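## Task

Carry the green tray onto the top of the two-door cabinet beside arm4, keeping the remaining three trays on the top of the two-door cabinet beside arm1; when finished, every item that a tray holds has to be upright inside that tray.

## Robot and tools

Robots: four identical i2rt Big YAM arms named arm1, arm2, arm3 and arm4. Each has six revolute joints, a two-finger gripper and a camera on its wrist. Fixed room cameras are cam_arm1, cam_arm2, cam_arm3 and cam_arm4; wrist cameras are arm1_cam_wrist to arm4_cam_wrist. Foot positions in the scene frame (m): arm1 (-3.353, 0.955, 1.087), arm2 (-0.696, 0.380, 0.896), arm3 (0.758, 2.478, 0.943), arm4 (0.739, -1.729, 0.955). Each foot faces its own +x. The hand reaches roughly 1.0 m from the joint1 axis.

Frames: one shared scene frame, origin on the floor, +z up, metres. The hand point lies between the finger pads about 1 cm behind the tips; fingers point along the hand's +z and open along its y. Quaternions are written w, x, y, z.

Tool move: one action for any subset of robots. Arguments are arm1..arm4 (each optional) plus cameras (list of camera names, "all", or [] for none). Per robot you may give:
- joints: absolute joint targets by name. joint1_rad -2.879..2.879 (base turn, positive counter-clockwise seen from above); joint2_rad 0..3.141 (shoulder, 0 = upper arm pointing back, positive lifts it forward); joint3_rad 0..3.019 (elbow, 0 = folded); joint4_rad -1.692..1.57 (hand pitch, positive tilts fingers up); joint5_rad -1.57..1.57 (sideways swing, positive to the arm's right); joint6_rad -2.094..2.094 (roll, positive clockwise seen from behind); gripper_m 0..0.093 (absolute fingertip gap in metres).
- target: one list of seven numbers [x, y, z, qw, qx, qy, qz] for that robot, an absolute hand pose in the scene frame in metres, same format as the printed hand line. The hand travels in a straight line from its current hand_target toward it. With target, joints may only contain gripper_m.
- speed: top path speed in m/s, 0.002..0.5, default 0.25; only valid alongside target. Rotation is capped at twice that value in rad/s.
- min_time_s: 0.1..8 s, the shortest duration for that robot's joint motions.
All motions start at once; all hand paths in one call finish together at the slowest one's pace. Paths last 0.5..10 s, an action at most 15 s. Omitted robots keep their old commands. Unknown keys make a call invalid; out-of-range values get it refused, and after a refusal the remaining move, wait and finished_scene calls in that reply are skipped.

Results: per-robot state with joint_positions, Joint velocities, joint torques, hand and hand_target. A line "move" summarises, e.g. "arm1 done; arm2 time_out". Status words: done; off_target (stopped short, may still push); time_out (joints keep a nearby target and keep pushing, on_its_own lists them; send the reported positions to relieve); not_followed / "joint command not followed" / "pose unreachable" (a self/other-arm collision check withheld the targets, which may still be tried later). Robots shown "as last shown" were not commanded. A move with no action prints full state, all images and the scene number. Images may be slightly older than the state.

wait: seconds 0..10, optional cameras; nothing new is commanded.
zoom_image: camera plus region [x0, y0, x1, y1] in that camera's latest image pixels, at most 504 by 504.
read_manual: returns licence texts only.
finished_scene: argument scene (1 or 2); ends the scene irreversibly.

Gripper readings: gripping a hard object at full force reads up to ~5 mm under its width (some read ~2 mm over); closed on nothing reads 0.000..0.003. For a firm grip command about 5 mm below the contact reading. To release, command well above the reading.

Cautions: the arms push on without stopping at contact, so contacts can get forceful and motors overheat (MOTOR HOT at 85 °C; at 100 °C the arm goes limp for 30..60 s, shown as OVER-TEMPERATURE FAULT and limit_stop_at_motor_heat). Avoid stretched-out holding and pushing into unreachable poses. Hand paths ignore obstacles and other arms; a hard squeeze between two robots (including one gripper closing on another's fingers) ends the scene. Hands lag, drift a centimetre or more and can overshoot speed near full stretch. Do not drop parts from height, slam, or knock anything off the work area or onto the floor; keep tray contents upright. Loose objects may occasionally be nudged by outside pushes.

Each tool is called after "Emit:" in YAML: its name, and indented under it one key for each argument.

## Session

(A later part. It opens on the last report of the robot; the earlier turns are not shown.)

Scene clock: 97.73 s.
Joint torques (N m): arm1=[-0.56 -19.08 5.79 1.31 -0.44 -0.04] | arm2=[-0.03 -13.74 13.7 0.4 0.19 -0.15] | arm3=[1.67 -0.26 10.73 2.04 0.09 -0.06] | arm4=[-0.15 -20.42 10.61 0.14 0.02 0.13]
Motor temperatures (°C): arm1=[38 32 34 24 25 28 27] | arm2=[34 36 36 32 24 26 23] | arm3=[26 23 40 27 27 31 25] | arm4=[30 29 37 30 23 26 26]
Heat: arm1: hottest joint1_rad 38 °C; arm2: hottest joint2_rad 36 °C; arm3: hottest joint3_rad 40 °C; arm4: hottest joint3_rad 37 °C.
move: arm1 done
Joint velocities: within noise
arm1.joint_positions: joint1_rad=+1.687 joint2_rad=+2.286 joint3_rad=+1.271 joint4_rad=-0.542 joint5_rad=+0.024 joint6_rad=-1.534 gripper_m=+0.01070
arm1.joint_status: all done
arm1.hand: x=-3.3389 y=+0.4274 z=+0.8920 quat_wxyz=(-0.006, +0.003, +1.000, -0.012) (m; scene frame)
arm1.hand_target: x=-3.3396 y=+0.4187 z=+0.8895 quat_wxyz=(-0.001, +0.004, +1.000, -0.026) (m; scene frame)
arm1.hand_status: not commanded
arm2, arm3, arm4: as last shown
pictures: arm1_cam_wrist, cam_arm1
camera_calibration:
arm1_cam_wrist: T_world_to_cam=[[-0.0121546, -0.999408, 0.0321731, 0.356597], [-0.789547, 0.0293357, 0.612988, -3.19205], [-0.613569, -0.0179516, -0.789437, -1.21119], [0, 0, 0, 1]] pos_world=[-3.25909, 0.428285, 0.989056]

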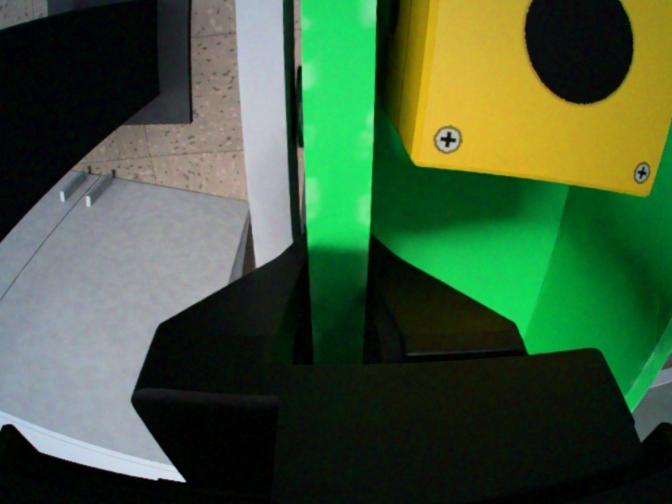

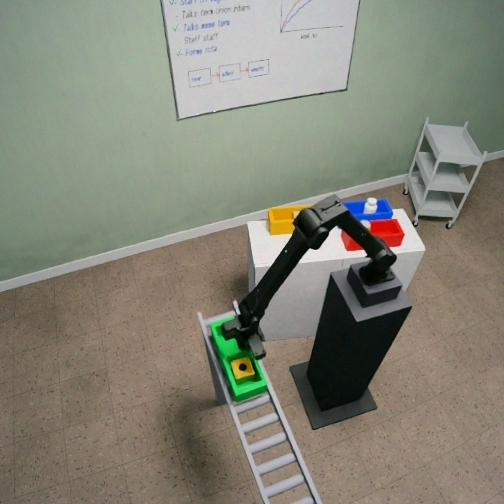

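Emit:
move:
  arm1: {"joints": {"joint2_rad": 2.312, "joint4_rad": -0.520, "joint5_rad": 0.092}, "min_time_s": 0.9}
  cameras: ["arm1_cam_wrist", "cam_arm1"]

Emit:
zoom_image:
  camera: "cam_arm1"
  region: [190, 300, 290, 420]

Scene clock: 102.60 s.
Joint torques (N m): arm1=[-0.97 -17.61 5.87 1.05 0.48 -0.05] | arm2=[0.03 -13.8 13.71 0.42 0.18 -0.16] | arm3=[1.85 -0.38 10.71 2.02 0.06 -0.07] | arm4=[-0.15 -20.48 10.63 0.2 0.02 0.12]
Motor temperatures (°C): arm1=[38 32 34 24 25 28 27] | arm2=[34 36 36 32 24 26 23] | arm3=[26 23 40 27 27 31 25] | arm4=[30 29 37 30 23 26 26]
Heat: arm1: hottest joint1_rad 38 °C; arm2: hottest joint2_rad 36 °C; arm3: hottest joint3_rad 40 °C; arm4: hottest joint3_rad 37 °C.
move: arm1 done
Joint velocities: within noise
arm1.joint_positions: joint1_rad=+1.687 joint2_rad=+2.287 joint3_rad=+1.271 joint4_rad=-0.542 joint5_rad=+0.074 joint6_rad=-1.535 gripper_m=+0.01070
arm1.joint_status: all done
arm1.hand: x=-3.3477 y=+0.4273 z=+0.8921 quat_wxyz=(-0.031, +0.003, +0.999, -0.013) (m; scene frame)
arm1.hand_target: x=-3.3531 y=+0.4259 z=+0.8810 quat_wxyz=(-0.040, +0.004, +0.999, -0.015) (m; scene frame)
arm1.hand_status: not commanded
arm2, arm3, arm4: as last shown
pictures: arm1_cam_wrist, cam_arm1
camera_calibration:
arm1_cam_wrist: T_world_to_cam=[[-0.0105385, -0.999373, 0.0338119, 0.360321], [-0.757406, 0.0300546, 0.652252, -3.12683], [-0.652859, -0.0187355, -0.757247, -1.37638], [0, 0, 0, 1]] pos_world=[-3.26306, 0.428283, 0.985037]

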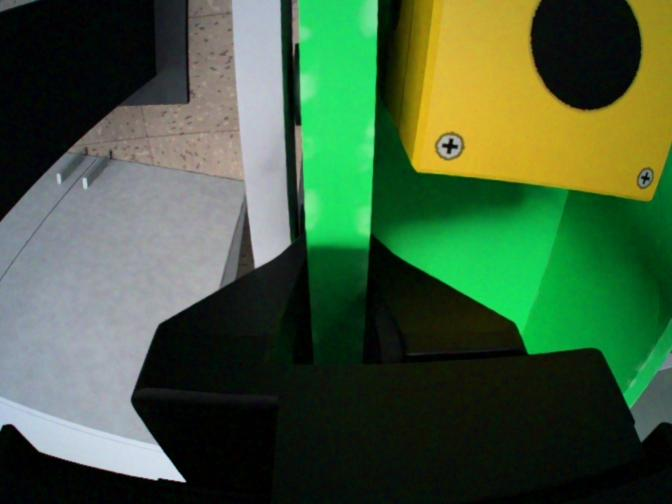

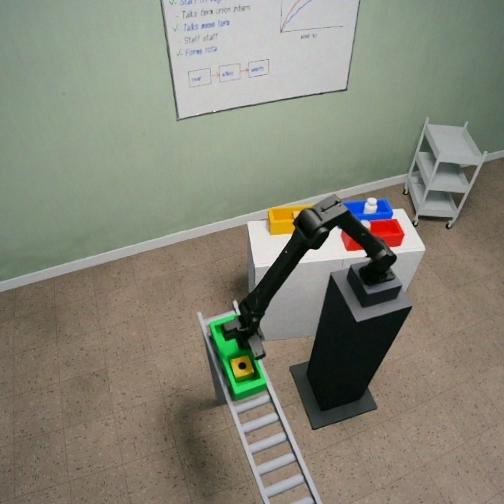

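Scaled by 4.200 from the camera's 504x504 image, which has a finer 720x720 frame.

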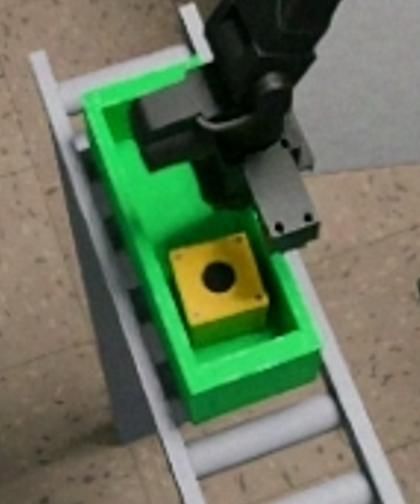

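Emit:
move:
  arm1: {"joints": {"joint2_rad": 2.02, "joint3_rad": 1.271, "joint4_rad": -0.80, "gripper_m": 0.045}, "min_time_s": 0.7}
  cameras: ["arm1_cam_wrist", "cam_arm1", "cam_arm2"]

Scene clock: 104.57 s.
Joint torques (N m): arm1=[-1.03 -16.91 7.5 -0.06 -0.03 -0.03] | arm2=[-0.03 -13.92 13.67 0.42 0.17 -0.15] | arm3=[1.85 -0.5 10.82 2.1 0.1 -0.04] | arm4=[-0.21 -20.54 10.62 0.14 0.02 0.13]
Motor temperatures (°C): arm1=[38 32 34 24 25 28 27] | arm2=[34 36 36 32 24 26 23] | arm3=[26 23 40 27 27 31 25] | arm4=[30 29 37 30 23 26 26]
Heat: arm1: hottest joint1_rad 38 °C; arm2: hottest joint2_rad 36 °C; arm3: hottest joint3_rad 40 °C; arm4: hottest joint3_rad 37 °C.
move: arm1 done
Joint velocities: within noise
arm1.joint_positions: joint1_rad=+1.686 joint2_rad=+1.997 joint3_rad=+1.271 joint4_rad=-0.786 joint5_rad=+0.090 joint6_rad=-1.535 gripper_m=+0.04493
arm1.joint_status: all done
arm1.hand: x=-3.3521 y=+0.4144 z=+1.0396 quat_wxyz=(-0.038, +0.005, +0.999, -0.036) (m; scene frame)
arm1.hand_target: x=-3.3546 y=+0.4218 z=+1.0277 quat_wxyz=(-0.040, +0.004, +0.999, -0.018) (m; scene frame)
arm1.hand_status: not commanded
arm2, arm3, arm4: as last shown
pictures: arm1_cam_wrist, cam_arm1, cam_arm2
camera_calibration:
arm1_cam_wrist: T_world_to_cam=[[-0.0117795, -0.996686, 0.0804826, 0.288608], [-0.748273, 0.0621767, 0.66047, -3.21717], [-0.663286, -0.0524429, -0.746526, -1.29998], [0, 0, 0, 1]] pos_world=[-3.26618, 0.41951, 1.13115]

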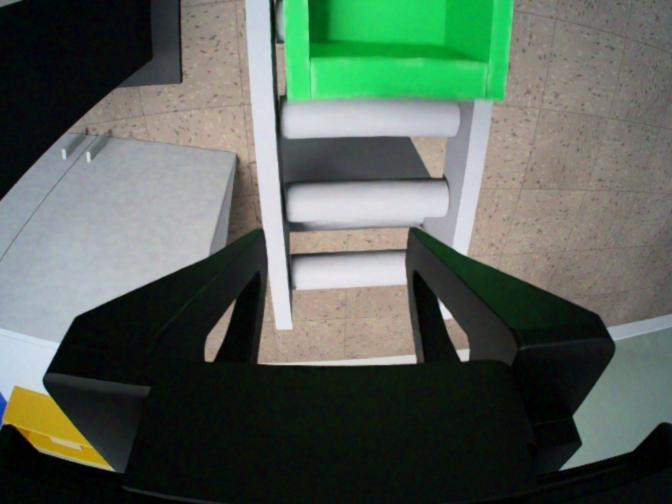

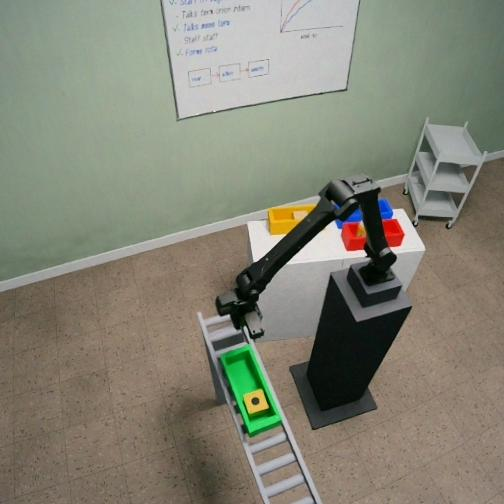

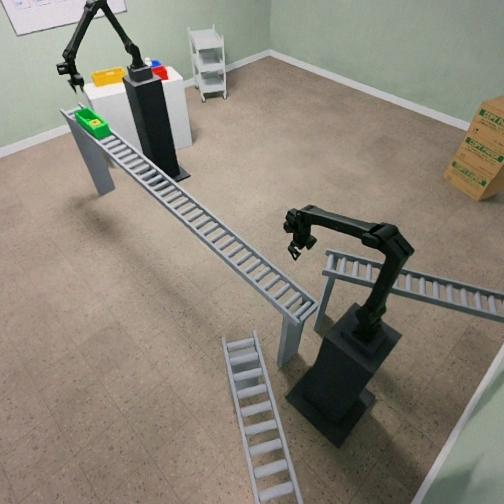

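Emit:
wait:
  seconds: 2.5
  cameras: ["cam_arm2", "arm2_cam_wrist"]

Scene clock: 107.43 s.
Joint torques (N m): arm1=[-0.67 -16.97 7.61 -0.17 -0.03 -0.06] | arm2=[0.09 -13.8 13.71 0.44 0.18 -0.14] | arm3=[1.79 -0.21 10.71 2 0.09 -0.06] | arm4=[-0.15 -20.48 10.58 0.16 0.02 0.12]
Motor temperatures (°C): arm1=[38 32 34 24 25 28 27] | arm2=[34 36 36 32 24 26 23] | arm3=[26 23 41 27 27 31 25] | arm4=[30 29 37 30 23 26 26]
Heat: arm1: hottest joint1_rad 38 °C; arm2: hottest joint2_rad 36 °C; arm3: hottest joint3_rad 41 °C; arm4: hottest joint3_rad 37 °C.
Joint velocities: within noise
arm1.joint_positions: joint1_rad=+1.686 joint2_rad=+1.997 joint3_rad=+1.271 joint4_rad=-0.786 joint5_rad=+0.090 joint6_rad=-1.535 gripper_m=+0.04493
arm1.joint_status: all done
arm1.hand: x=-3.3521 y=+0.4144 z=+1.0396 quat_wxyz=(-0.038, +0.005, +0.999, -0.036) (m; scene frame)
arm1.hand_target: x=-3.3546 y=+0.4218 z=+1.0277 quat_wxyz=(-0.040, +0.004, +0.999, -0.018) (m; scene frame)
arm1.hand_status: not commanded
arm2.joint_positions: joint1_rad=-0.140 joint2_rad=+1.598 joint3_rad=+1.196 joint4_rad=-1.212 joint5_rad=+0.010 joint6_rad=-0.115 gripper_m=+0.09396
arm2.joint_status: not commanded
arm2.hand: x=-1.1329 y=+0.4332 z=+1.0085 quat_wxyz=(-0.003, -1.000, -0.002, -0.018) (m; scene frame)
arm2.hand_target: x=-1.1493 y=+0.4399 z=+1.0202 quat_wxyz=(+0.000, -1.000, +0.000, +0.000) (m; scene frame)
arm2.hand_status: not commanded
arm3.joint_positions: joint1_rad=-0.331 joint2_rad=+0.647 joint3_rad=+1.368 joint4_rad=-1.341 joint5_rad=+0.187 joint6_rad=+0.489 gripper_m=+0.09396
arm3.joint_status: not commanded
arm3.hand: x=+1.0113 y=+2.4730 z=+1.4646 quat_wxyz=(-0.457, -0.206, -0.864, -0.057) (m; scene frame)
arm3.hand_target: x=+1.0095 y=+2.4728 z=+1.4774 quat_wxyz=(-0.469, -0.206, -0.857, -0.062) (m; scene frame)
arm3.hand_status: not commanded
arm4.joint_positions: joint1_rad=+1.464 joint2_rad=+1.944 joint3_rad=+1.307 joint4_rad=-0.964 joint5_rad=-0.012 joint6_rad=+1.424 gripper_m=+0.09396
arm4.joint_status: not commanded
arm4.hand: x=+1.0615 y=-1.3178 z=+0.9408 quat_wxyz=(+0.004, -0.258, -0.966, +0.012) (m; scene frame)
arm4.hand_target: x=+1.0681 y=-1.3034 z=+0.9502 quat_wxyz=(+0.000, -0.259, -0.966, +0.000) (m; scene frame)
arm4.hand_status: not commanded
wait: 2.50 s; at rest from the start
pictures: arm2_cam_wrist, cam_arm2
camera_calibration:
arm2_cam_wrist: T_world_to_cam=[[-0.0106523, 0.999943, -0.00097434, -0.445745], [0.791038, 0.00902292, 0.6117, 0.279104], [0.611674, 0.00574529, -0.791089, 1.6111], [0, 0, 0, 1]] pos_world=[-1.211, 0.433945, 1.10337]

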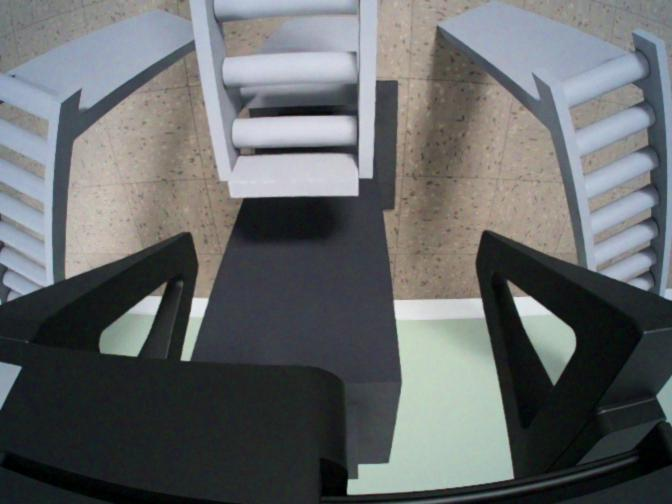

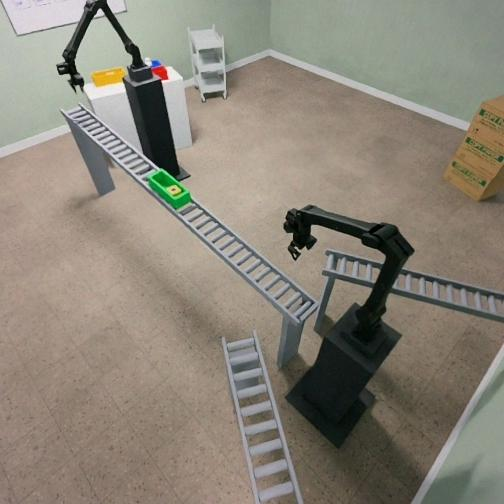

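Emit:
wait:
  seconds: 3.0
  cameras: ["cam_arm2", "arm2_cam_wrist"]

Scene clock: 110.63 s.
Joint torques (N m): arm1=[-0.97 -16.26 7.53 -0.12 -0.03 -0.02] | arm2=[0.09 -13.86 13.7 0.4 0.19 -0.15] | arm3=[1.55 -0.26 10.67 2.13 0.08 -0.08] | arm4=[-0.03 -20.48 10.61 0.16 0.01 0.13]
Motor temperatures (°C): arm1=[38 32 34 24 25 28 27] | arm2=[34 36 37 32 24 26 23] | arm3=[26 23 41 27 27 31 25] | arm4=[30 29 37 30 23 26 26]
Heat: arm1: hottest joint1_rad 38 °C; arm2: hottest joint3_rad 37 °C; arm3: hottest joint3_rad 41 °C; arm4: hottest joint3_rad 37 °C.
Joint velocities: within noise
arm1.joint_positions: joint1_rad=+1.686 joint2_rad=+1.997 joint3_rad=+1.271 joint4_rad=-0.786 joint5_rad=+0.090 joint6_rad=-1.535 gripper_m=+0.04493
arm1.joint_status: all done
arm1.hand: x=-3.3521 y=+0.4144 z=+1.0396 quat_wxyz=(-0.038, +0.005, +0.999, -0.036) (m; scene frame)
arm1.hand_target: x=-3.3546 y=+0.4218 z=+1.0277 quat_wxyz=(-0.040, +0.004, +0.999, -0.018) (m; scene frame)
arm1.hand_status: not commanded
arm2.joint_positions: joint1_rad=-0.140 joint2_rad=+1.598 joint3_rad=+1.196 joint4_rad=-1.212 joint5_rad=+0.010 joint6_rad=-0.115 gripper_m=+0.09396
arm2.joint_status: not commanded
arm2.hand: x=-1.1329 y=+0.4332 z=+1.0085 quat_wxyz=(-0.003, -1.000, -0.002, -0.018) (m; scene frame)
arm2.hand_target: x=-1.1493 y=+0.4399 z=+1.0202 quat_wxyz=(+0.000, -1.000, +0.000, +0.000) (m; scene frame)
arm2.hand_status: not commanded
arm3.joint_positions: joint1_rad=-0.331 joint2_rad=+0.647 joint3_rad=+1.368 joint4_rad=-1.341 joint5_rad=+0.187 joint6_rad=+0.489 gripper_m=+0.09396
arm3.joint_status: not commanded
arm3.hand: x=+1.0113 y=+2.4730 z=+1.4646 quat_wxyz=(-0.457, -0.206, -0.864, -0.057) (m; scene frame)
arm3.hand_target: x=+1.0095 y=+2.4728 z=+1.4774 quat_wxyz=(-0.469, -0.206, -0.857, -0.062) (m; scene frame)
arm3.hand_status: not commanded
arm4.joint_positions: joint1_rad=+1.464 joint2_rad=+1.944 joint3_rad=+1.307 joint4_rad=-0.964 joint5_rad=-0.012 joint6_rad=+1.424 gripper_m=+0.09396
arm4.joint_status: not commanded
arm4.hand: x=+1.0615 y=-1.3178 z=+0.9408 quat_wxyz=(+0.004, -0.258, -0.966, +0.012) (m; scene frame)
arm4.hand_target: x=+1.0681 y=-1.3034 z=+0.9502 quat_wxyz=(+0.000, -0.259, -0.966, +0.000) (m; scene frame)
arm4.hand_status: not commanded
wait: 3.00 s; at rest by 0.07 s
pictures: arm2_cam_wrist, cam_arm2
camera_calibration:
arm2_cam_wrist: T_world_to_cam=[[-0.0106523, 0.999943, -0.00097434, -0.445745], [0.791038, 0.00902292, 0.6117, 0.279104], [0.611674, 0.00574529, -0.791089, 1.6111], [0, 0, 0, 1]] pos_world=[-1.211, 0.433945, 1.10337]

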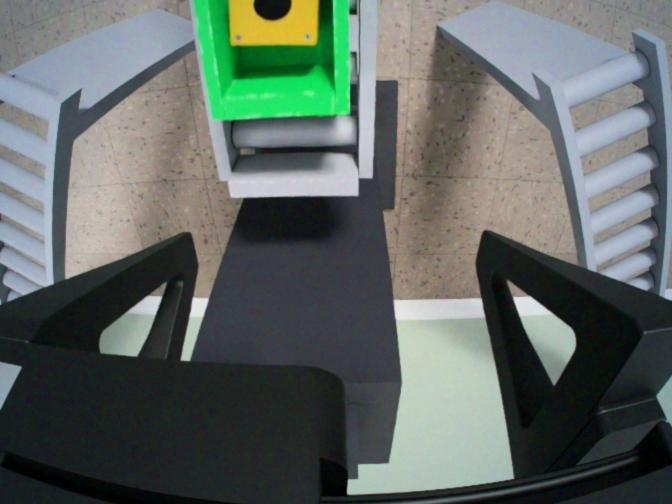

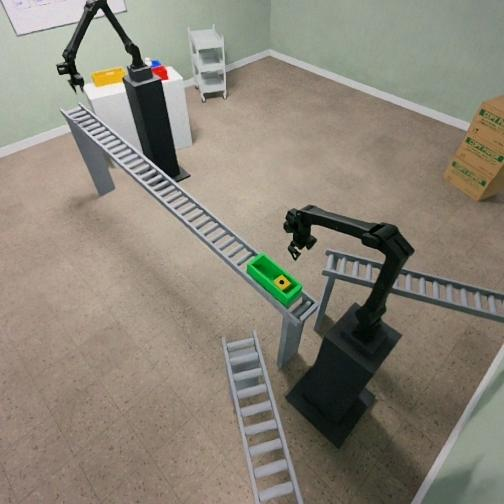

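Emit:
wait:
  seconds: 1.0
  cameras: ["cam_arm2", "arm2_cam_wrist"]

Emit:
zoom_image:
  camera: "arm2_cam_wrist"
  region: [170, 0, 420, 220]

Emit:
zoom_image:
  camera: "cam_arm2"
  region: [220, 230, 350, 360]

Scene clock: 112.00 s.
Joint torques (N m): arm1=[-0.91 -16.62 7.49 -0.06 -0.02 -0.06] | arm2=[0.09 -13.74 13.71 0.44 0.19 -0.13] | arm3=[1.73 -0.15 10.71 2.02 0.09 -0.07] | arm4=[-0.03 -20.48 10.59 0.17 0.01 0.12]
Motor temperatures (°C): arm1=[38 32 34 24 25 28 27] | arm2=[34 36 37 32 24 26 23] | arm3=[26 23 41 27 27 31 25] | arm4=[30 29 37 30 23 26 26]
Heat: arm1: hottest joint1_rad 38 °C; arm2: hottest joint3_rad 37 °C; arm3: hottest joint3_rad 41 °C; arm4: hottest joint3_rad 37 °C.
Joint velocities: within noise
arm1.joint_positions: joint1_rad=+1.686 joint2_rad=+1.997 joint3_rad=+1.271 joint4_rad=-0.786 joint5_rad=+0.090 joint6_rad=-1.535 gripper_m=+0.04493
arm1.joint_status: all done
arm1.hand: x=-3.3521 y=+0.4144 z=+1.0396 quat_wxyz=(-0.038, +0.005, +0.999, -0.036) (m; scene frame)
arm1.hand_target: x=-3.3546 y=+0.4218 z=+1.0277 quat_wxyz=(-0.040, +0.004, +0.999, -0.018) (m; scene frame)
arm1.hand_status: not commanded
arm2.joint_positions: joint1_rad=-0.140 joint2_rad=+1.598 joint3_rad=+1.196 joint4_rad=-1.212 joint5_rad=+0.010 joint6_rad=-0.115 gripper_m=+0.09396
arm2.joint_status: not commanded
arm2.hand: x=-1.1329 y=+0.4332 z=+1.0085 quat_wxyz=(-0.003, -1.000, -0.002, -0.018) (m; scene frame)
arm2.hand_target: x=-1.1493 y=+0.4399 z=+1.0202 quat_wxyz=(+0.000, -1.000, +0.000, +0.000) (m; scene frame)
arm2.hand_status: not commanded
arm3.joint_positions: joint1_rad=-0.331 joint2_rad=+0.647 joint3_rad=+1.368 joint4_rad=-1.341 joint5_rad=+0.187 joint6_rad=+0.489 gripper_m=+0.09396
arm3.joint_status: not commanded
arm3.hand: x=+1.0113 y=+2.4730 z=+1.4646 quat_wxyz=(-0.457, -0.206, -0.864, -0.057) (m; scene frame)
arm3.hand_target: x=+1.0095 y=+2.4728 z=+1.4774 quat_wxyz=(-0.469, -0.206, -0.857, -0.062) (m; scene frame)
arm3.hand_status: not commanded
arm4.joint_positions: joint1_rad=+1.464 joint2_rad=+1.944 joint3_rad=+1.307 joint4_rad=-0.964 joint5_rad=-0.012 joint6_rad=+1.424 gripper_m=+0.09396
arm4.joint_status: not commanded
arm4.hand: x=+1.0615 y=-1.3178 z=+0.9408 quat_wxyz=(+0.004, -0.258, -0.966, +0.012) (m; scene frame)
arm4.hand_target: x=+1.0681 y=-1.3034 z=+0.9502 quat_wxyz=(+0.000, -0.259, -0.966, +0.000) (m; scene frame)
arm4.hand_status: not commanded
wait: 1.00 s; at rest from the start
pictures: arm2_cam_wrist, cam_arm2
camera_calibration:
arm2_cam_wrist: T_world_to_cam=[[-0.0106523, 0.999943, -0.00097434, -0.445745], [0.791038, 0.00902292, 0.6117, 0.279104], [0.611674, 0.00574529, -0.791089, 1.6111], [0, 0, 0, 1]] pos_world=[-1.211, 0.433945, 1.10337]

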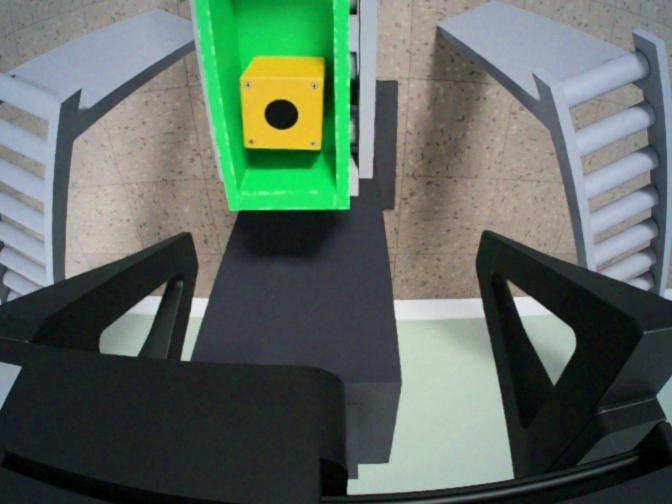

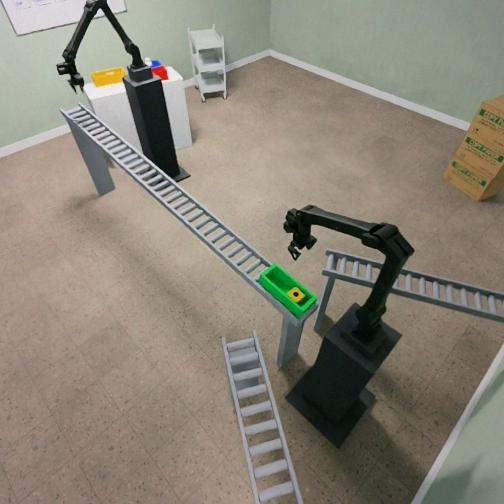

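Scaled by 2.016 from the camera's 672x504 image, which has a finer 960x720 frame.

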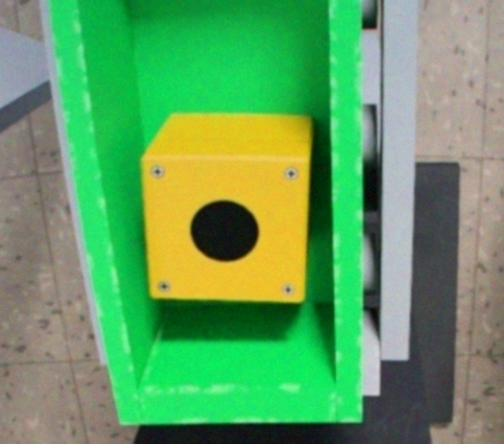

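Scaled by 3.877 from the camera's 504x504 image, which has a finer 720x720 frame.

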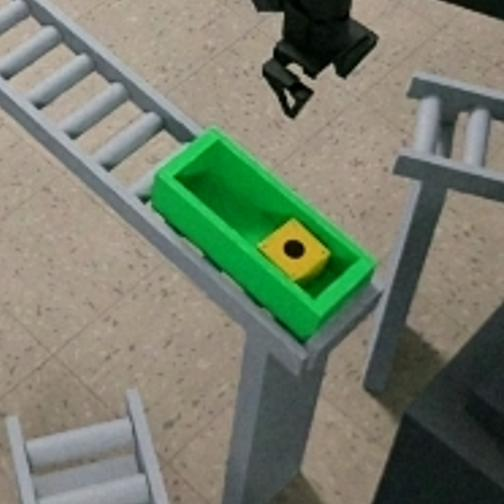

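Emit:
move:
  arm2: {"joints": {"joint1_rad": -0.156, "joint2_rad": 1.873, "joint3_rad": 1.036, "joint4_rad": -0.764}, "min_time_s": 1.5}
  cameras: ["arm2_cam_wrist"]

Emit:
zoom_image:
  camera: "arm2_cam_wrist"
  region: [170, 0, 480, 300]

Scene clock: 119.70 s.
Joint torques (N m): arm1=[-0.97 -16.62 7.46 -0.17 -0.03 -0.03] | arm2=[-0.03 -15.03 7.46 0.81 0.18 -0.15] | arm3=[1.9 -0.09 10.67 2.03 0.08 -0.06] | arm4=[-0.09 -20.48 10.62 0.18 0.02 0.13]
Motor temperatures (°C): arm1=[38 32 34 24 25 28 27] | arm2=[34 36 37 32 24 26 23] | arm3=[26 23 41 27 27 31 25] | arm4=[30 30 38 30 23 26 26]
Heat: arm1: hottest joint1_rad 38 °C; arm2: hottest joint3_rad 37 °C; arm3: hottest joint3_rad 41 °C; arm4: hottest joint3_rad 38 °C.
move: arm2 done
Joint velocities: within noise
arm1, arm3, arm4: as last shown
arm2.joint_positions: joint1_rad=-0.146 joint2_rad=+1.858 joint3_rad=+1.038 joint4_rad=-0.776 joint5_rad=+0.010 joint6_rad=-0.115 gripper_m=+0.09396
arm2.joint_status: all done
arm2.hand: x=-1.1417 y=+0.4348 z=+0.8458 quat_wxyz=(-0.002, -1.000, +0.001, -0.009) (m; scene frame)
arm2.hand_target: x=-1.1404 y=+0.4396 z=+0.8390 quat_wxyz=(-0.001, -1.000, +0.003, -0.012) (m; scene frame)
arm2.hand_status: not commanded
pictures: arm2_cam_wrist
camera_calibration:
arm2_cam_wrist: T_world_to_cam=[[-0.00479896, 0.999988, 0.00121123, -0.44282], [0.802037, 0.00312556, 0.597266, 0.412982], [0.597255, 0.00383771, -0.802043, 1.48141], [0, 0, 0, 1]] pos_world=[-1.21813, 0.435839, 0.942034]

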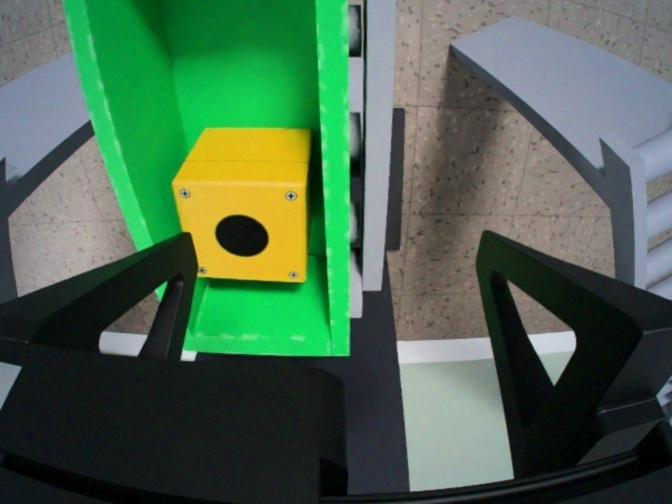

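Scaled by 1.626 from the camera's 672x504 image, which has a finer 960x720 frame.

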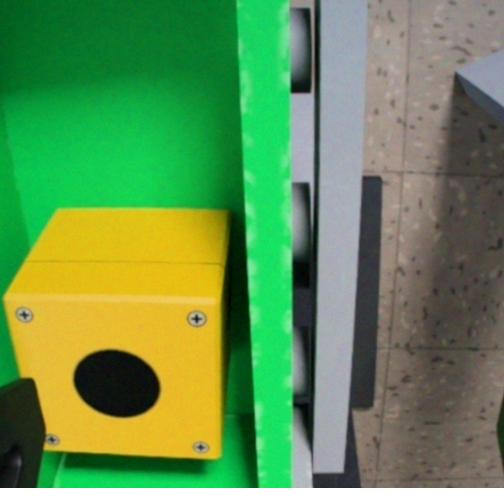

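Emit:
move:
  arm2: {"joints": {"joint1_rad": -0.135, "joint2_rad": 2.148, "joint3_rad": 1.104, "joint4_rad": -0.492, "joint6_rad": -0.143}, "min_time_s": 1.3}
  cameras: ["arm2_cam_wrist"]

Emit:
zoom_image:
  camera: "arm2_cam_wrist"
  region: [170, 0, 480, 300]

Scene clock: 124.27 s.
Joint torques (N m): arm1=[-0.67 -16.5 7.56 -0.02 -0.01 -0.06] | arm2=[1.49 -16.56 8.03 0.88 0.19 -0.14] | arm3=[1.67 -0.15 10.76 2.13 0.08 -0.08] | arm4=[-0.15 -20.48 10.63 0.17 0.01 0.12]
Motor temperatures (°C): arm1=[38 32 34 24 25 28 27] | arm2=[34 36 36 31 24 26 23] | arm3=[26 23 41 27 27 31 25] | arm4=[30 30 38 30 23 26 26]
Heat: arm1: hottest joint1_rad 38 °C; arm2: hottest joint2_rad 36 °C; arm3: hottest joint3_rad 41 °C; arm4: hottest joint3_rad 38 °C.
move: arm2 done
Joint velocities: within noise
arm1, arm3, arm4: as last shown
arm2.joint_positions: joint1_rad=-0.145 joint2_rad=+2.130 joint3_rad=+1.077 joint4_rad=-0.504 joint5_rad=+0.010 joint6_rad=-0.136 gripper_m=+0.09396
arm2.joint_status: all done
arm2.hand: x=-1.1670 y=+0.4361 z=+0.7345 quat_wxyz=(+0.001, -1.000, -0.009, +0.011) (m; scene frame)
arm2.hand_target: x=-1.1808 y=+0.4330 z=+0.7319 quat_wxyz=(+0.003, -1.000, -0.018, +0.021) (m; scene frame)
arm2.hand_status: not commanded
pictures: arm2_cam_wrist
camera_calibration:
arm2_cam_wrist: T_world_to_cam=[[-0.0254936, 0.999653, 0.0066087, -0.472044], [0.824948, 0.0173033, 0.564944, 0.543987], [0.564634, 0.0198543, -0.825103, 1.37919], [0, 0, 0, 1]] pos_world=[-1.23953, 0.435085, 0.833769]

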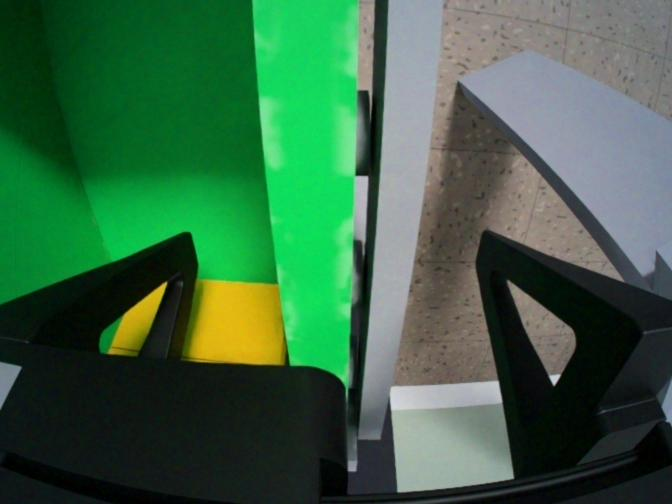

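Scaled by 1.626 from the camera's 672x504 image, which has a finer 960x720 frame.

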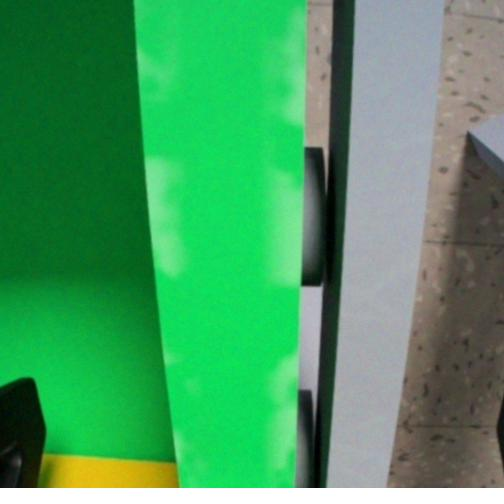

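Emit:
move:
  arm2: {"joints": {"joint1_rad": -0.1235, "joint2_rad": 2.083, "joint3_rad": 1.056, "joint4_rad": -0.549}, "min_time_s": 0.8}
  cameras: ["arm2_cam_wrist"]

Emit:
zoom_image:
  camera: "arm2_cam_wrist"
  region: [170, 0, 480, 300]

Scene clock: 128.53 s.
Joint torques (N m): arm1=[-0.79 -16.85 7.56 -0.06 -0.04 -0.05] | arm2=[1.38 -17.85 5.56 0.06 0.17 -0.15] | arm3=[1.67 -0.5 10.73 2.1 0.06 -0.05] | arm4=[-0.15 -20.48 10.61 0.14 0.02 0.13]
Motor temperatures (°C): arm1=[38 32 34 24 25 28 27] | arm2=[34 36 35 31 24 26 23] | arm3=[26 23 41 27 27 31 25] | arm4=[30 30 38 30 23 26 26]
Heat: arm1: hottest joint1_rad 38 °C; arm2: hottest joint2_rad 36 °C; arm3: hottest joint3_rad 41 °C; arm4: hottest joint3_rad 38 °C.
move: arm2 done
Joint velocities: within noise
arm1, arm3, arm4: as last shown
arm2.joint_positions: joint1_rad=-0.133 joint2_rad=+2.083 joint3_rad=+1.061 joint4_rad=-0.538 joint5_rad=+0.010 joint6_rad=-0.136 gripper_m=+0.09396
arm2.joint_status: all done
arm2.hand: x=-1.1630 y=+0.4302 z=+0.7522 quat_wxyz=(+0.000, -1.000, -0.015, +0.009) (m; scene frame)
arm2.hand_target: x=-1.1581 y=+0.4255 z=+0.7514 quat_wxyz=(+0.000, -1.000, -0.023, +0.001) (m; scene frame)
arm2.hand_status: not commanded
pictures: arm2_cam_wrist
camera_calibration:
arm2_cam_wrist: T_world_to_cam=[[-0.0373844, 0.999282, 0.00610646, -0.479498], [0.822397, 0.0272944, 0.568258, 0.521103], [0.567684, 0.0262659, -0.822827, 1.39065], [0, 0, 0, 1]] pos_world=[-1.23593, 0.428404, 0.851075]

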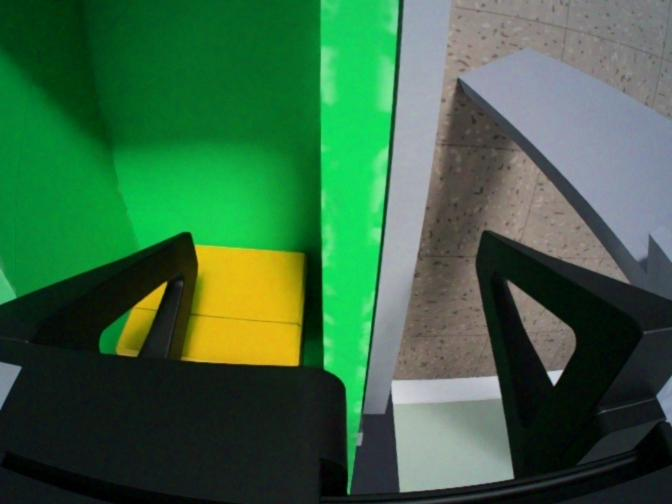

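Scaled by 1.626 from the camera's 672x504 image, which has a finer 960x720 frame.

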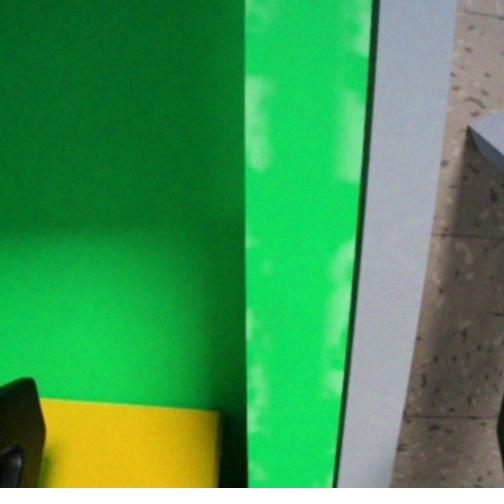

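Emit:
move:
  arm2: {"joints": {"gripper_m": 0.02}}
  cameras: []

Emit:
move:
  arm2: {"joints": {"gripper_m": 0.003}}
  cameras: ["arm2_cam_wrist", "cam_arm2"]

Scene clock: 130.43 s.
Joint torques (N m): arm1=[-0.67 -16.62 7.5 -0.14 -0.04 -0.03] | arm2=[1.26 -17.79 5.55 0.08 0.17 -0.13] | arm3=[1.9 -0.15 10.66 2.07 0.08 -0.07] | arm4=[-0.15 -20.54 10.62 0.16 0.02 0.12]
Motor temperatures (°C): arm1=[38 32 34 24 25 28 27] | arm2=[34 36 35 31 24 26 23] | arm3=[26 23 41 27 27 31 25] | arm4=[30 30 38 30 23 26 26]
Heat: arm1: hottest joint1_rad 38 °C; arm2: hottest joint2_rad 36 °C; arm3: hottest joint3_rad 41 °C; arm4: hottest joint3_rad 38 °C.
move: arm2 done
Joint velocities: within noise
arm1, arm3, arm4: as last shown
arm2.joint_positions: joint1_rad=-0.133 joint2_rad=+2.083 joint3_rad=+1.061 joint4_rad=-0.538 joint5_rad=+0.011 joint6_rad=-0.136 gripper_m=+0.02015
arm2.joint_status: all done
arm2.hand: x=-1.1630 y=+0.4303 z=+0.7522 quat_wxyz=(+0.000, -1.000, -0.015, +0.009) (m; scene frame)
arm2.hand_target: x=-1.1581 y=+0.4255 z=+0.7514 quat_wxyz=(+0.000, -1.000, -0.024, +0.001) (m; scene frame)
arm2.hand_status: not commanded
pictures: none
No camera images: "cameras" was empty.

Scene clock: 130.93 s.
Joint torques (N m): arm1=[-0.67 -16.79 7.51 -0.18 -0.04 -0.01] | arm2=[1.38 -17.79 5.56 0.05 -0.17 -0.18] | arm3=[1.73 -0.26 10.7 2.09 0.09 -0.05] | arm4=[-0.09 -20.48 10.59 0.14 0.02 0.13]
Motor temperatures (°C): arm1=[38 32 34 24 25 28 27] | arm2=[34 36 35 31 24 26 23] | arm3=[26 23 41 27 27 31 25] | arm4=[30 30 38 30 23 26 26]
Heat: arm1: hottest joint1_rad 38 °C; arm2: hottest joint2_rad 36 °C; arm3: hottest joint3_rad 41 °C; arm4: hottest joint3_rad 38 °C.
move: arm2 off_target
Joint velocities: within noise
arm1, arm3, arm4: as last shown
arm2.joint_positions: joint1_rad=-0.133 joint2_rad=+2.083 joint3_rad=+1.061 joint4_rad=-0.538 joint5_rad=+0.019 joint6_rad=-0.133 gripper_m=+0.01082
arm2.joint_status: gripper_m off_target (ended at +0.01084, target +0.00300)
arm2.hand: x=-1.1629 y=+0.4315 z=+0.7522 quat_wxyz=(+0.004, -1.000, -0.014, +0.008) (m; scene frame)
arm2.hand_target: x=-1.1581 y=+0.4256 z=+0.7514 quat_wxyz=(+0.000, -1.000, -0.023, +0.001) (m; scene frame)
arm2.hand_status: not commanded
pictures: arm2_cam_wrist, cam_arm2
camera_calibration:
arm2_cam_wrist: T_world_to_cam=[[-0.0345811, 0.999299, 0.014324, -0.483647], [0.821957, 0.0202854, 0.569189, 0.522749], [0.568499, 0.0314569, -0.822082, 1.38879], [0, 0, 0, 1]] pos_world=[-1.23593, 0.429017, 0.851083]

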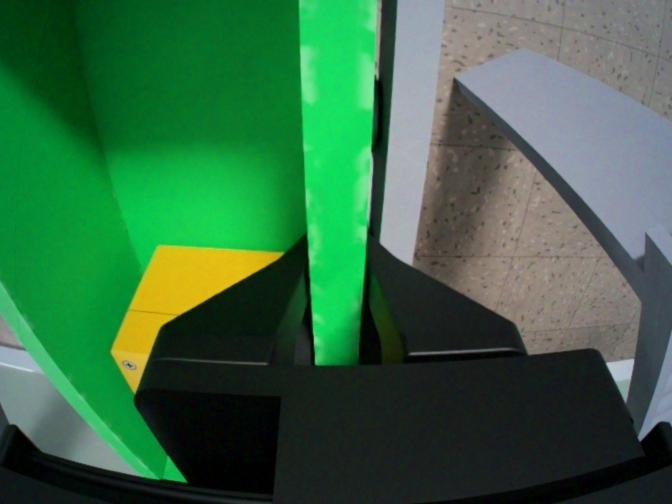

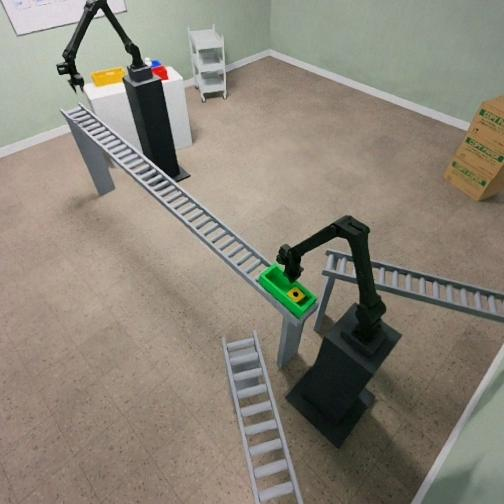

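Emit:
move:
  arm2: {"target": [-1.15, 0.4256, 0.93, 0, 1, 0.02, 0], "speed": 0.15}
  cameras: ["arm2_cam_wrist", "cam_arm2"]

Scene clock: 133.37 s.
Joint torques (N m): arm1=[-0.85 -16.62 7.53 -0.13 -0.02 -0.01] | arm2=[1.38 -17.08 13.34 -0.46 -0.21 -0.1] | arm3=[1.61 -0.44 10.74 1.96 0.07 -0.06] | arm4=[-0.15 -20.54 10.62 0.17 0.01 0.12]
Motor temperatures (°C): arm1=[38 32 34 24 25 28 27] | arm2=[34 37 35 31 24 26 23] | arm3=[26 23 41 27 27 31 25] | arm4=[30 30 38 30 23 26 26]
Heat: arm1: hottest joint1_rad 38 °C; arm2: hottest joint2_rad 37 °C; arm3: hottest joint3_rad 41 °C; arm4: hottest joint3_rad 38 °C.
move: arm2 off_target
Joint velocities: within noise
arm1, arm3, arm4: as last shown
arm2.joint_positions: joint1_rad=-0.131 joint2_rad=+1.734 joint3_rad=+1.050 joint4_rad=-0.953 joint5_rad=+0.019 joint6_rad=-0.131 gripper_m=+0.01082
arm2.joint_status: not commanded
arm2.hand: x=-1.1235 y=+0.4285 z=+0.9030 quat_wxyz=(+0.000, -0.999, -0.014, -0.030) (m; scene frame)
arm2.hand_target: x=-1.1486 y=+0.4254 z=+0.9302 quat_wxyz=(+0.000, -1.000, -0.020, +0.000) (m; scene frame)
arm2.hand_status: off_target (0.038 m and 3.5 deg from the pose sent, 0.178 m and 1.3 deg at the start)
pictures: arm2_cam_wrist, cam_arm2
camera_calibration:
arm2_cam_wrist: T_world_to_cam=[[-0.0354024, 0.999366, 0.0038288, -0.47296], [0.776479, 0.0250944, 0.629643, 0.296862], [0.629148, 0.0252639, -0.776875, 1.52034], [0, 0, 0, 1]] pos_world=[-1.20377, 0.426801, 0.99601]

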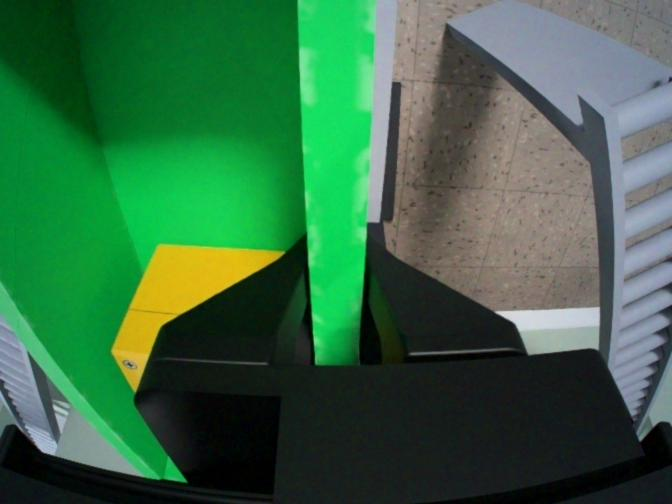

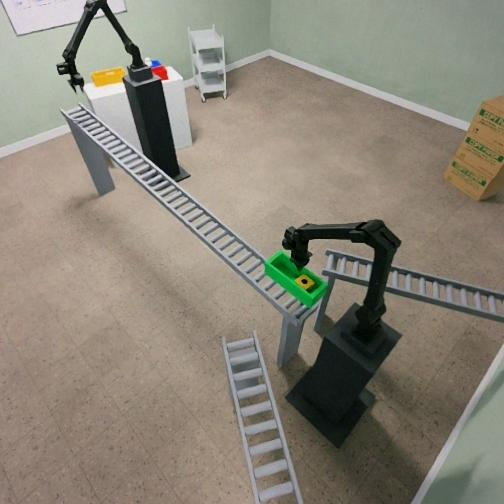

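Emit:
move:
  arm2: {"joints": {"joint1_rad": 0.917, "joint2_rad": 1.895, "joint3_rad": 1.185, "joint4_rad": -0.795, "joint5_rad": 0.012, "joint6_rad": 1.470}, "min_time_s": 2.5}
  cameras: ["arm2_cam_wrist", "cam_arm2"]

Emit:
zoom_image:
  camera: "cam_arm2"
  region: [200, 270, 380, 450]

Scene clock: 139.53 s.
Joint torques (N m): arm1=[-0.62 -16.91 7.51 -0.17 -0.03 -0.05] | arm2=[0.21 -18.14 13.15 0.92 -0.06 0.04] | arm3=[1.85 -0.26 10.67 2 0.08 -0.06] | arm4=[-0.09 -20.54 10.59 0.14 0.02 0.13]
Motor temperatures (°C): arm1=[38 32 34 24 25 28 26] | arm2=[34 36 35 31 24 26 24] | arm3=[26 23 41 27 27 31 25] | arm4=[30 30 38 30 23 26 26]
Heat: arm1: hottest joint1_rad 38 °C; arm2: hottest joint2_rad 36 °C; arm3: hottest joint3_rad 41 °C; arm4: hottest joint3_rad 38 °C.
move: arm2 done
Joint velocities: within noise
arm1, arm3, arm4: as last shown
arm2.joint_positions: joint1_rad=+0.921 joint2_rad=+1.907 joint3_rad=+1.122 joint4_rad=-0.812 joint5_rad=+0.018 joint6_rad=+1.464 gripper_m=+0.01082
arm2.joint_status: all done
arm2.hand: x=-0.9765 y=-0.0038 z=+0.8499 quat_wxyz=(+0.009, -0.967, +0.255, +0.007) (m; scene frame)
arm2.hand_target: x=-0.9992 y=-0.0341 z=+0.8743 quat_wxyz=(-0.035, -0.965, +0.260, +0.020) (m; scene frame)
arm2.hand_status: not commanded
pictures: arm2_cam_wrist, cam_arm2
camera_calibration:
arm2_cam_wrist: T_world_to_cam=[[0.486306, 0.873574, 0.0193625, 0.460269], [0.713579, -0.409833, 0.568192, 0.216066], [0.504293, -0.262499, -0.822668, 1.31349], [0, 0, 0, 1]] pos_world=[-1.04039, 0.0312604, 0.948884]

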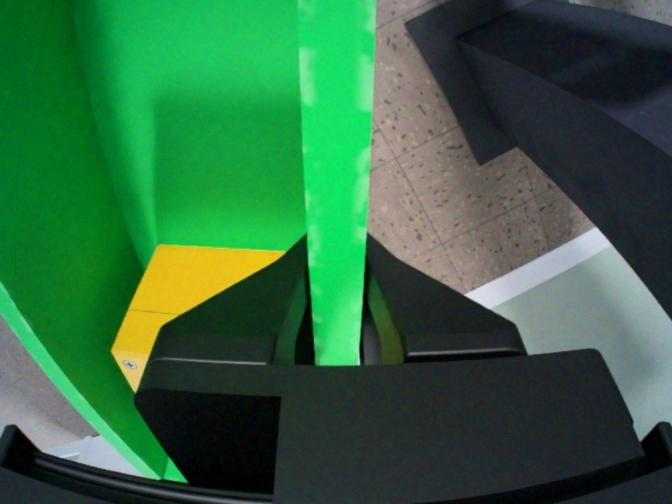

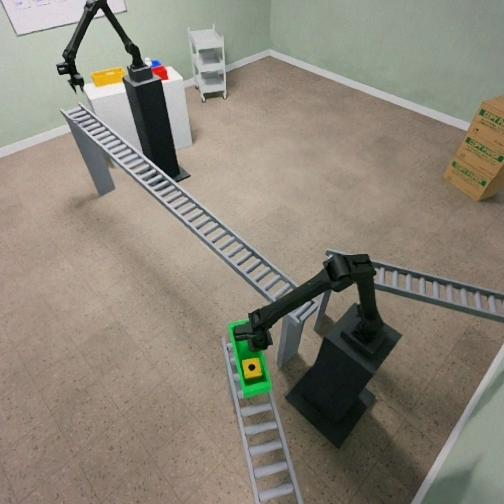

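Scaled by 2.800 from the camera's 504x504 image, which has a finer 720x720 frame.

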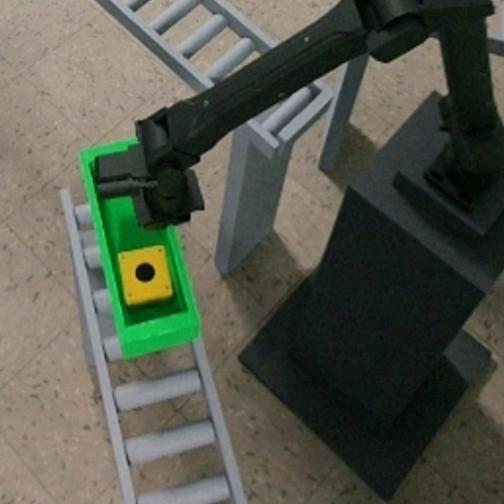

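Emit:
move:
  arm2: {"joints": {"joint2_rad": 2.088, "joint3_rad": 1.168, "joint4_rad": -0.589}, "min_time_s": 1.2}
  cameras: ["arm2_cam_wrist", "cam_arm2"]

Emit:
zoom_image:
  camera: "cam_arm2"
  region: [210, 300, 310, 420]

Emit:
zoom_image:
  camera: "arm2_cam_wrist"
  region: [200, 0, 480, 280]

Scene clock: 145.30 s.
Joint torques (N m): arm1=[-0.79 -16.62 7.41 -0.17 -0.03 -0.04] | arm2=[0.32 -19.78 10.1 0.94 -0.06 0] | arm3=[1.67 -0.44 10.76 2.04 0.06 -0.07] | arm4=[0.03 -20.42 10.59 0.13 0.02 0.13]
Motor temperatures (°C): arm1=[37 32 34 24 25 28 26] | arm2=[34 36 35 31 24 26 24] | arm3=[26 23 41 27 27 31 25] | arm4=[30 30 38 30 23 26 26]
Heat: arm1: hottest joint1_rad 37 °C; arm2: hottest joint2_rad 36 °C; arm3: hottest joint3_rad 41 °C; arm4: hottest joint3_rad 38 °C.
move: arm2 done
Joint velocities: within noise
arm1.joint_positions: joint1_rad=+1.686 joint2_rad=+1.997 joint3_rad=+1.271 joint4_rad=-0.786 joint5_rad=+0.090 joint6_rad=-1.535 gripper_m=+0.04493
arm1.joint_status: not commanded
arm1.hand: x=-3.3521 y=+0.4144 z=+1.0396 quat_wxyz=(-0.038, +0.005, +0.999, -0.036) (m; scene frame)
arm1.hand_target: x=-3.3546 y=+0.4218 z=+1.0277 quat_wxyz=(-0.040, +0.004, +0.999, -0.018) (m; scene frame)
arm1.hand_status: not commanded
arm2.joint_positions: joint1_rad=+0.921 joint2_rad=+2.105 joint3_rad=+1.122 joint4_rad=-0.606 joint5_rad=+0.018 joint6_rad=+1.464 gripper_m=+0.01082
arm2.joint_status: all done
arm2.hand: x=-0.9807 y=-0.0096 z=+0.7583 quat_wxyz=(+0.005, -0.967, +0.255, +0.008) (m; scene frame)
arm2.hand_target: x=-1.0012 y=-0.0368 z=+0.7774 quat_wxyz=(-0.033, -0.965, +0.260, +0.019) (m; scene frame)
arm2.hand_status: not commanded
arm3.joint_positions: joint1_rad=-0.331 joint2_rad=+0.647 joint3_rad=+1.368 joint4_rad=-1.341 joint5_rad=+0.187 joint6_rad=+0.489 gripper_m=+0.09396
arm3.joint_status: not commanded
arm3.hand: x=+1.0113 y=+2.4730 z=+1.4646 quat_wxyz=(-0.457, -0.206, -0.864, -0.057) (m; scene frame)
arm3.hand_target: x=+1.0095 y=+2.4728 z=+1.4774 quat_wxyz=(-0.469, -0.206, -0.857, -0.062) (m; scene frame)
arm3.hand_status: not commanded
arm4.joint_positions: joint1_rad=+1.464 joint2_rad=+1.944 joint3_rad=+1.307 joint4_rad=-0.964 joint5_rad=-0.012 joint6_rad=+1.424 gripper_m=+0.09396
arm4.joint_status: not commanded
arm4.hand: x=+1.0615 y=-1.3178 z=+0.9408 quat_wxyz=(+0.004, -0.258, -0.966, +0.012) (m; scene frame)
arm4.hand_target: x=+1.0681 y=-1.3034 z=+0.9502 quat_wxyz=(+0.000, -0.259, -0.966, +0.000) (m; scene frame)
arm4.hand_status: not commanded
pictures: arm2_cam_wrist, cam_arm2
camera_calibration:
arm2_cam_wrist: T_world_to_cam=[[0.486708, 0.87349, 0.0114276, 0.475538], [0.716105, -0.406437, 0.567452, 0.271795], [0.500308, -0.268, -0.823327, 1.23528], [0, 0, 0, 1]] pos_world=[-1.0441, 0.0261461, 0.857377]

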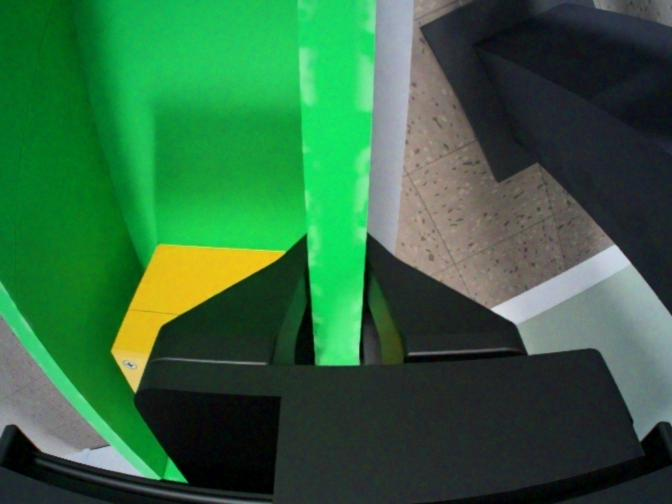

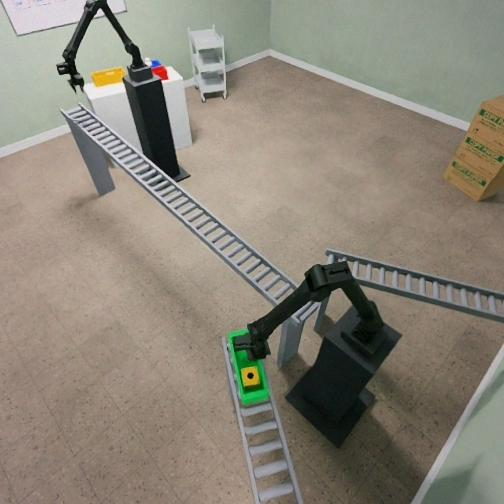

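Scaled by 4.200 from the camera's 504x504 image, which has a finer 720x720 frame.

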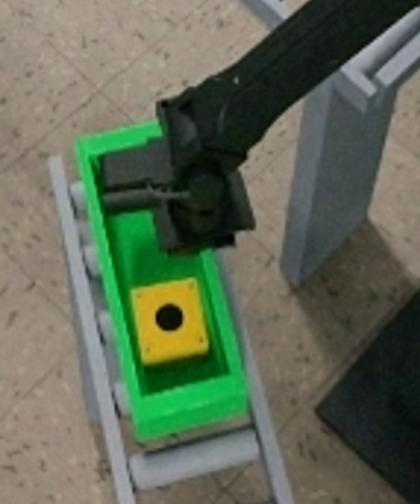

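Scaled by 1.800 from the camera's 672x504 image, which has a finer 960x720 frame.

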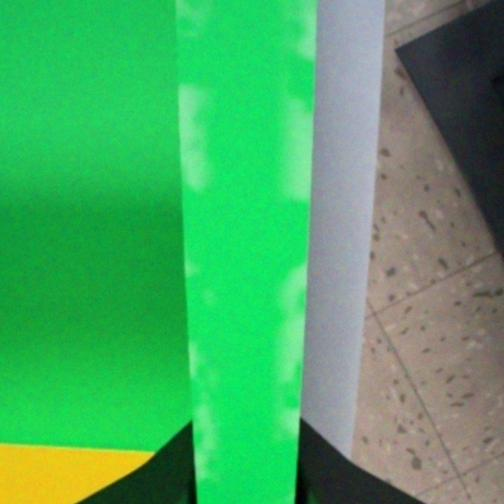

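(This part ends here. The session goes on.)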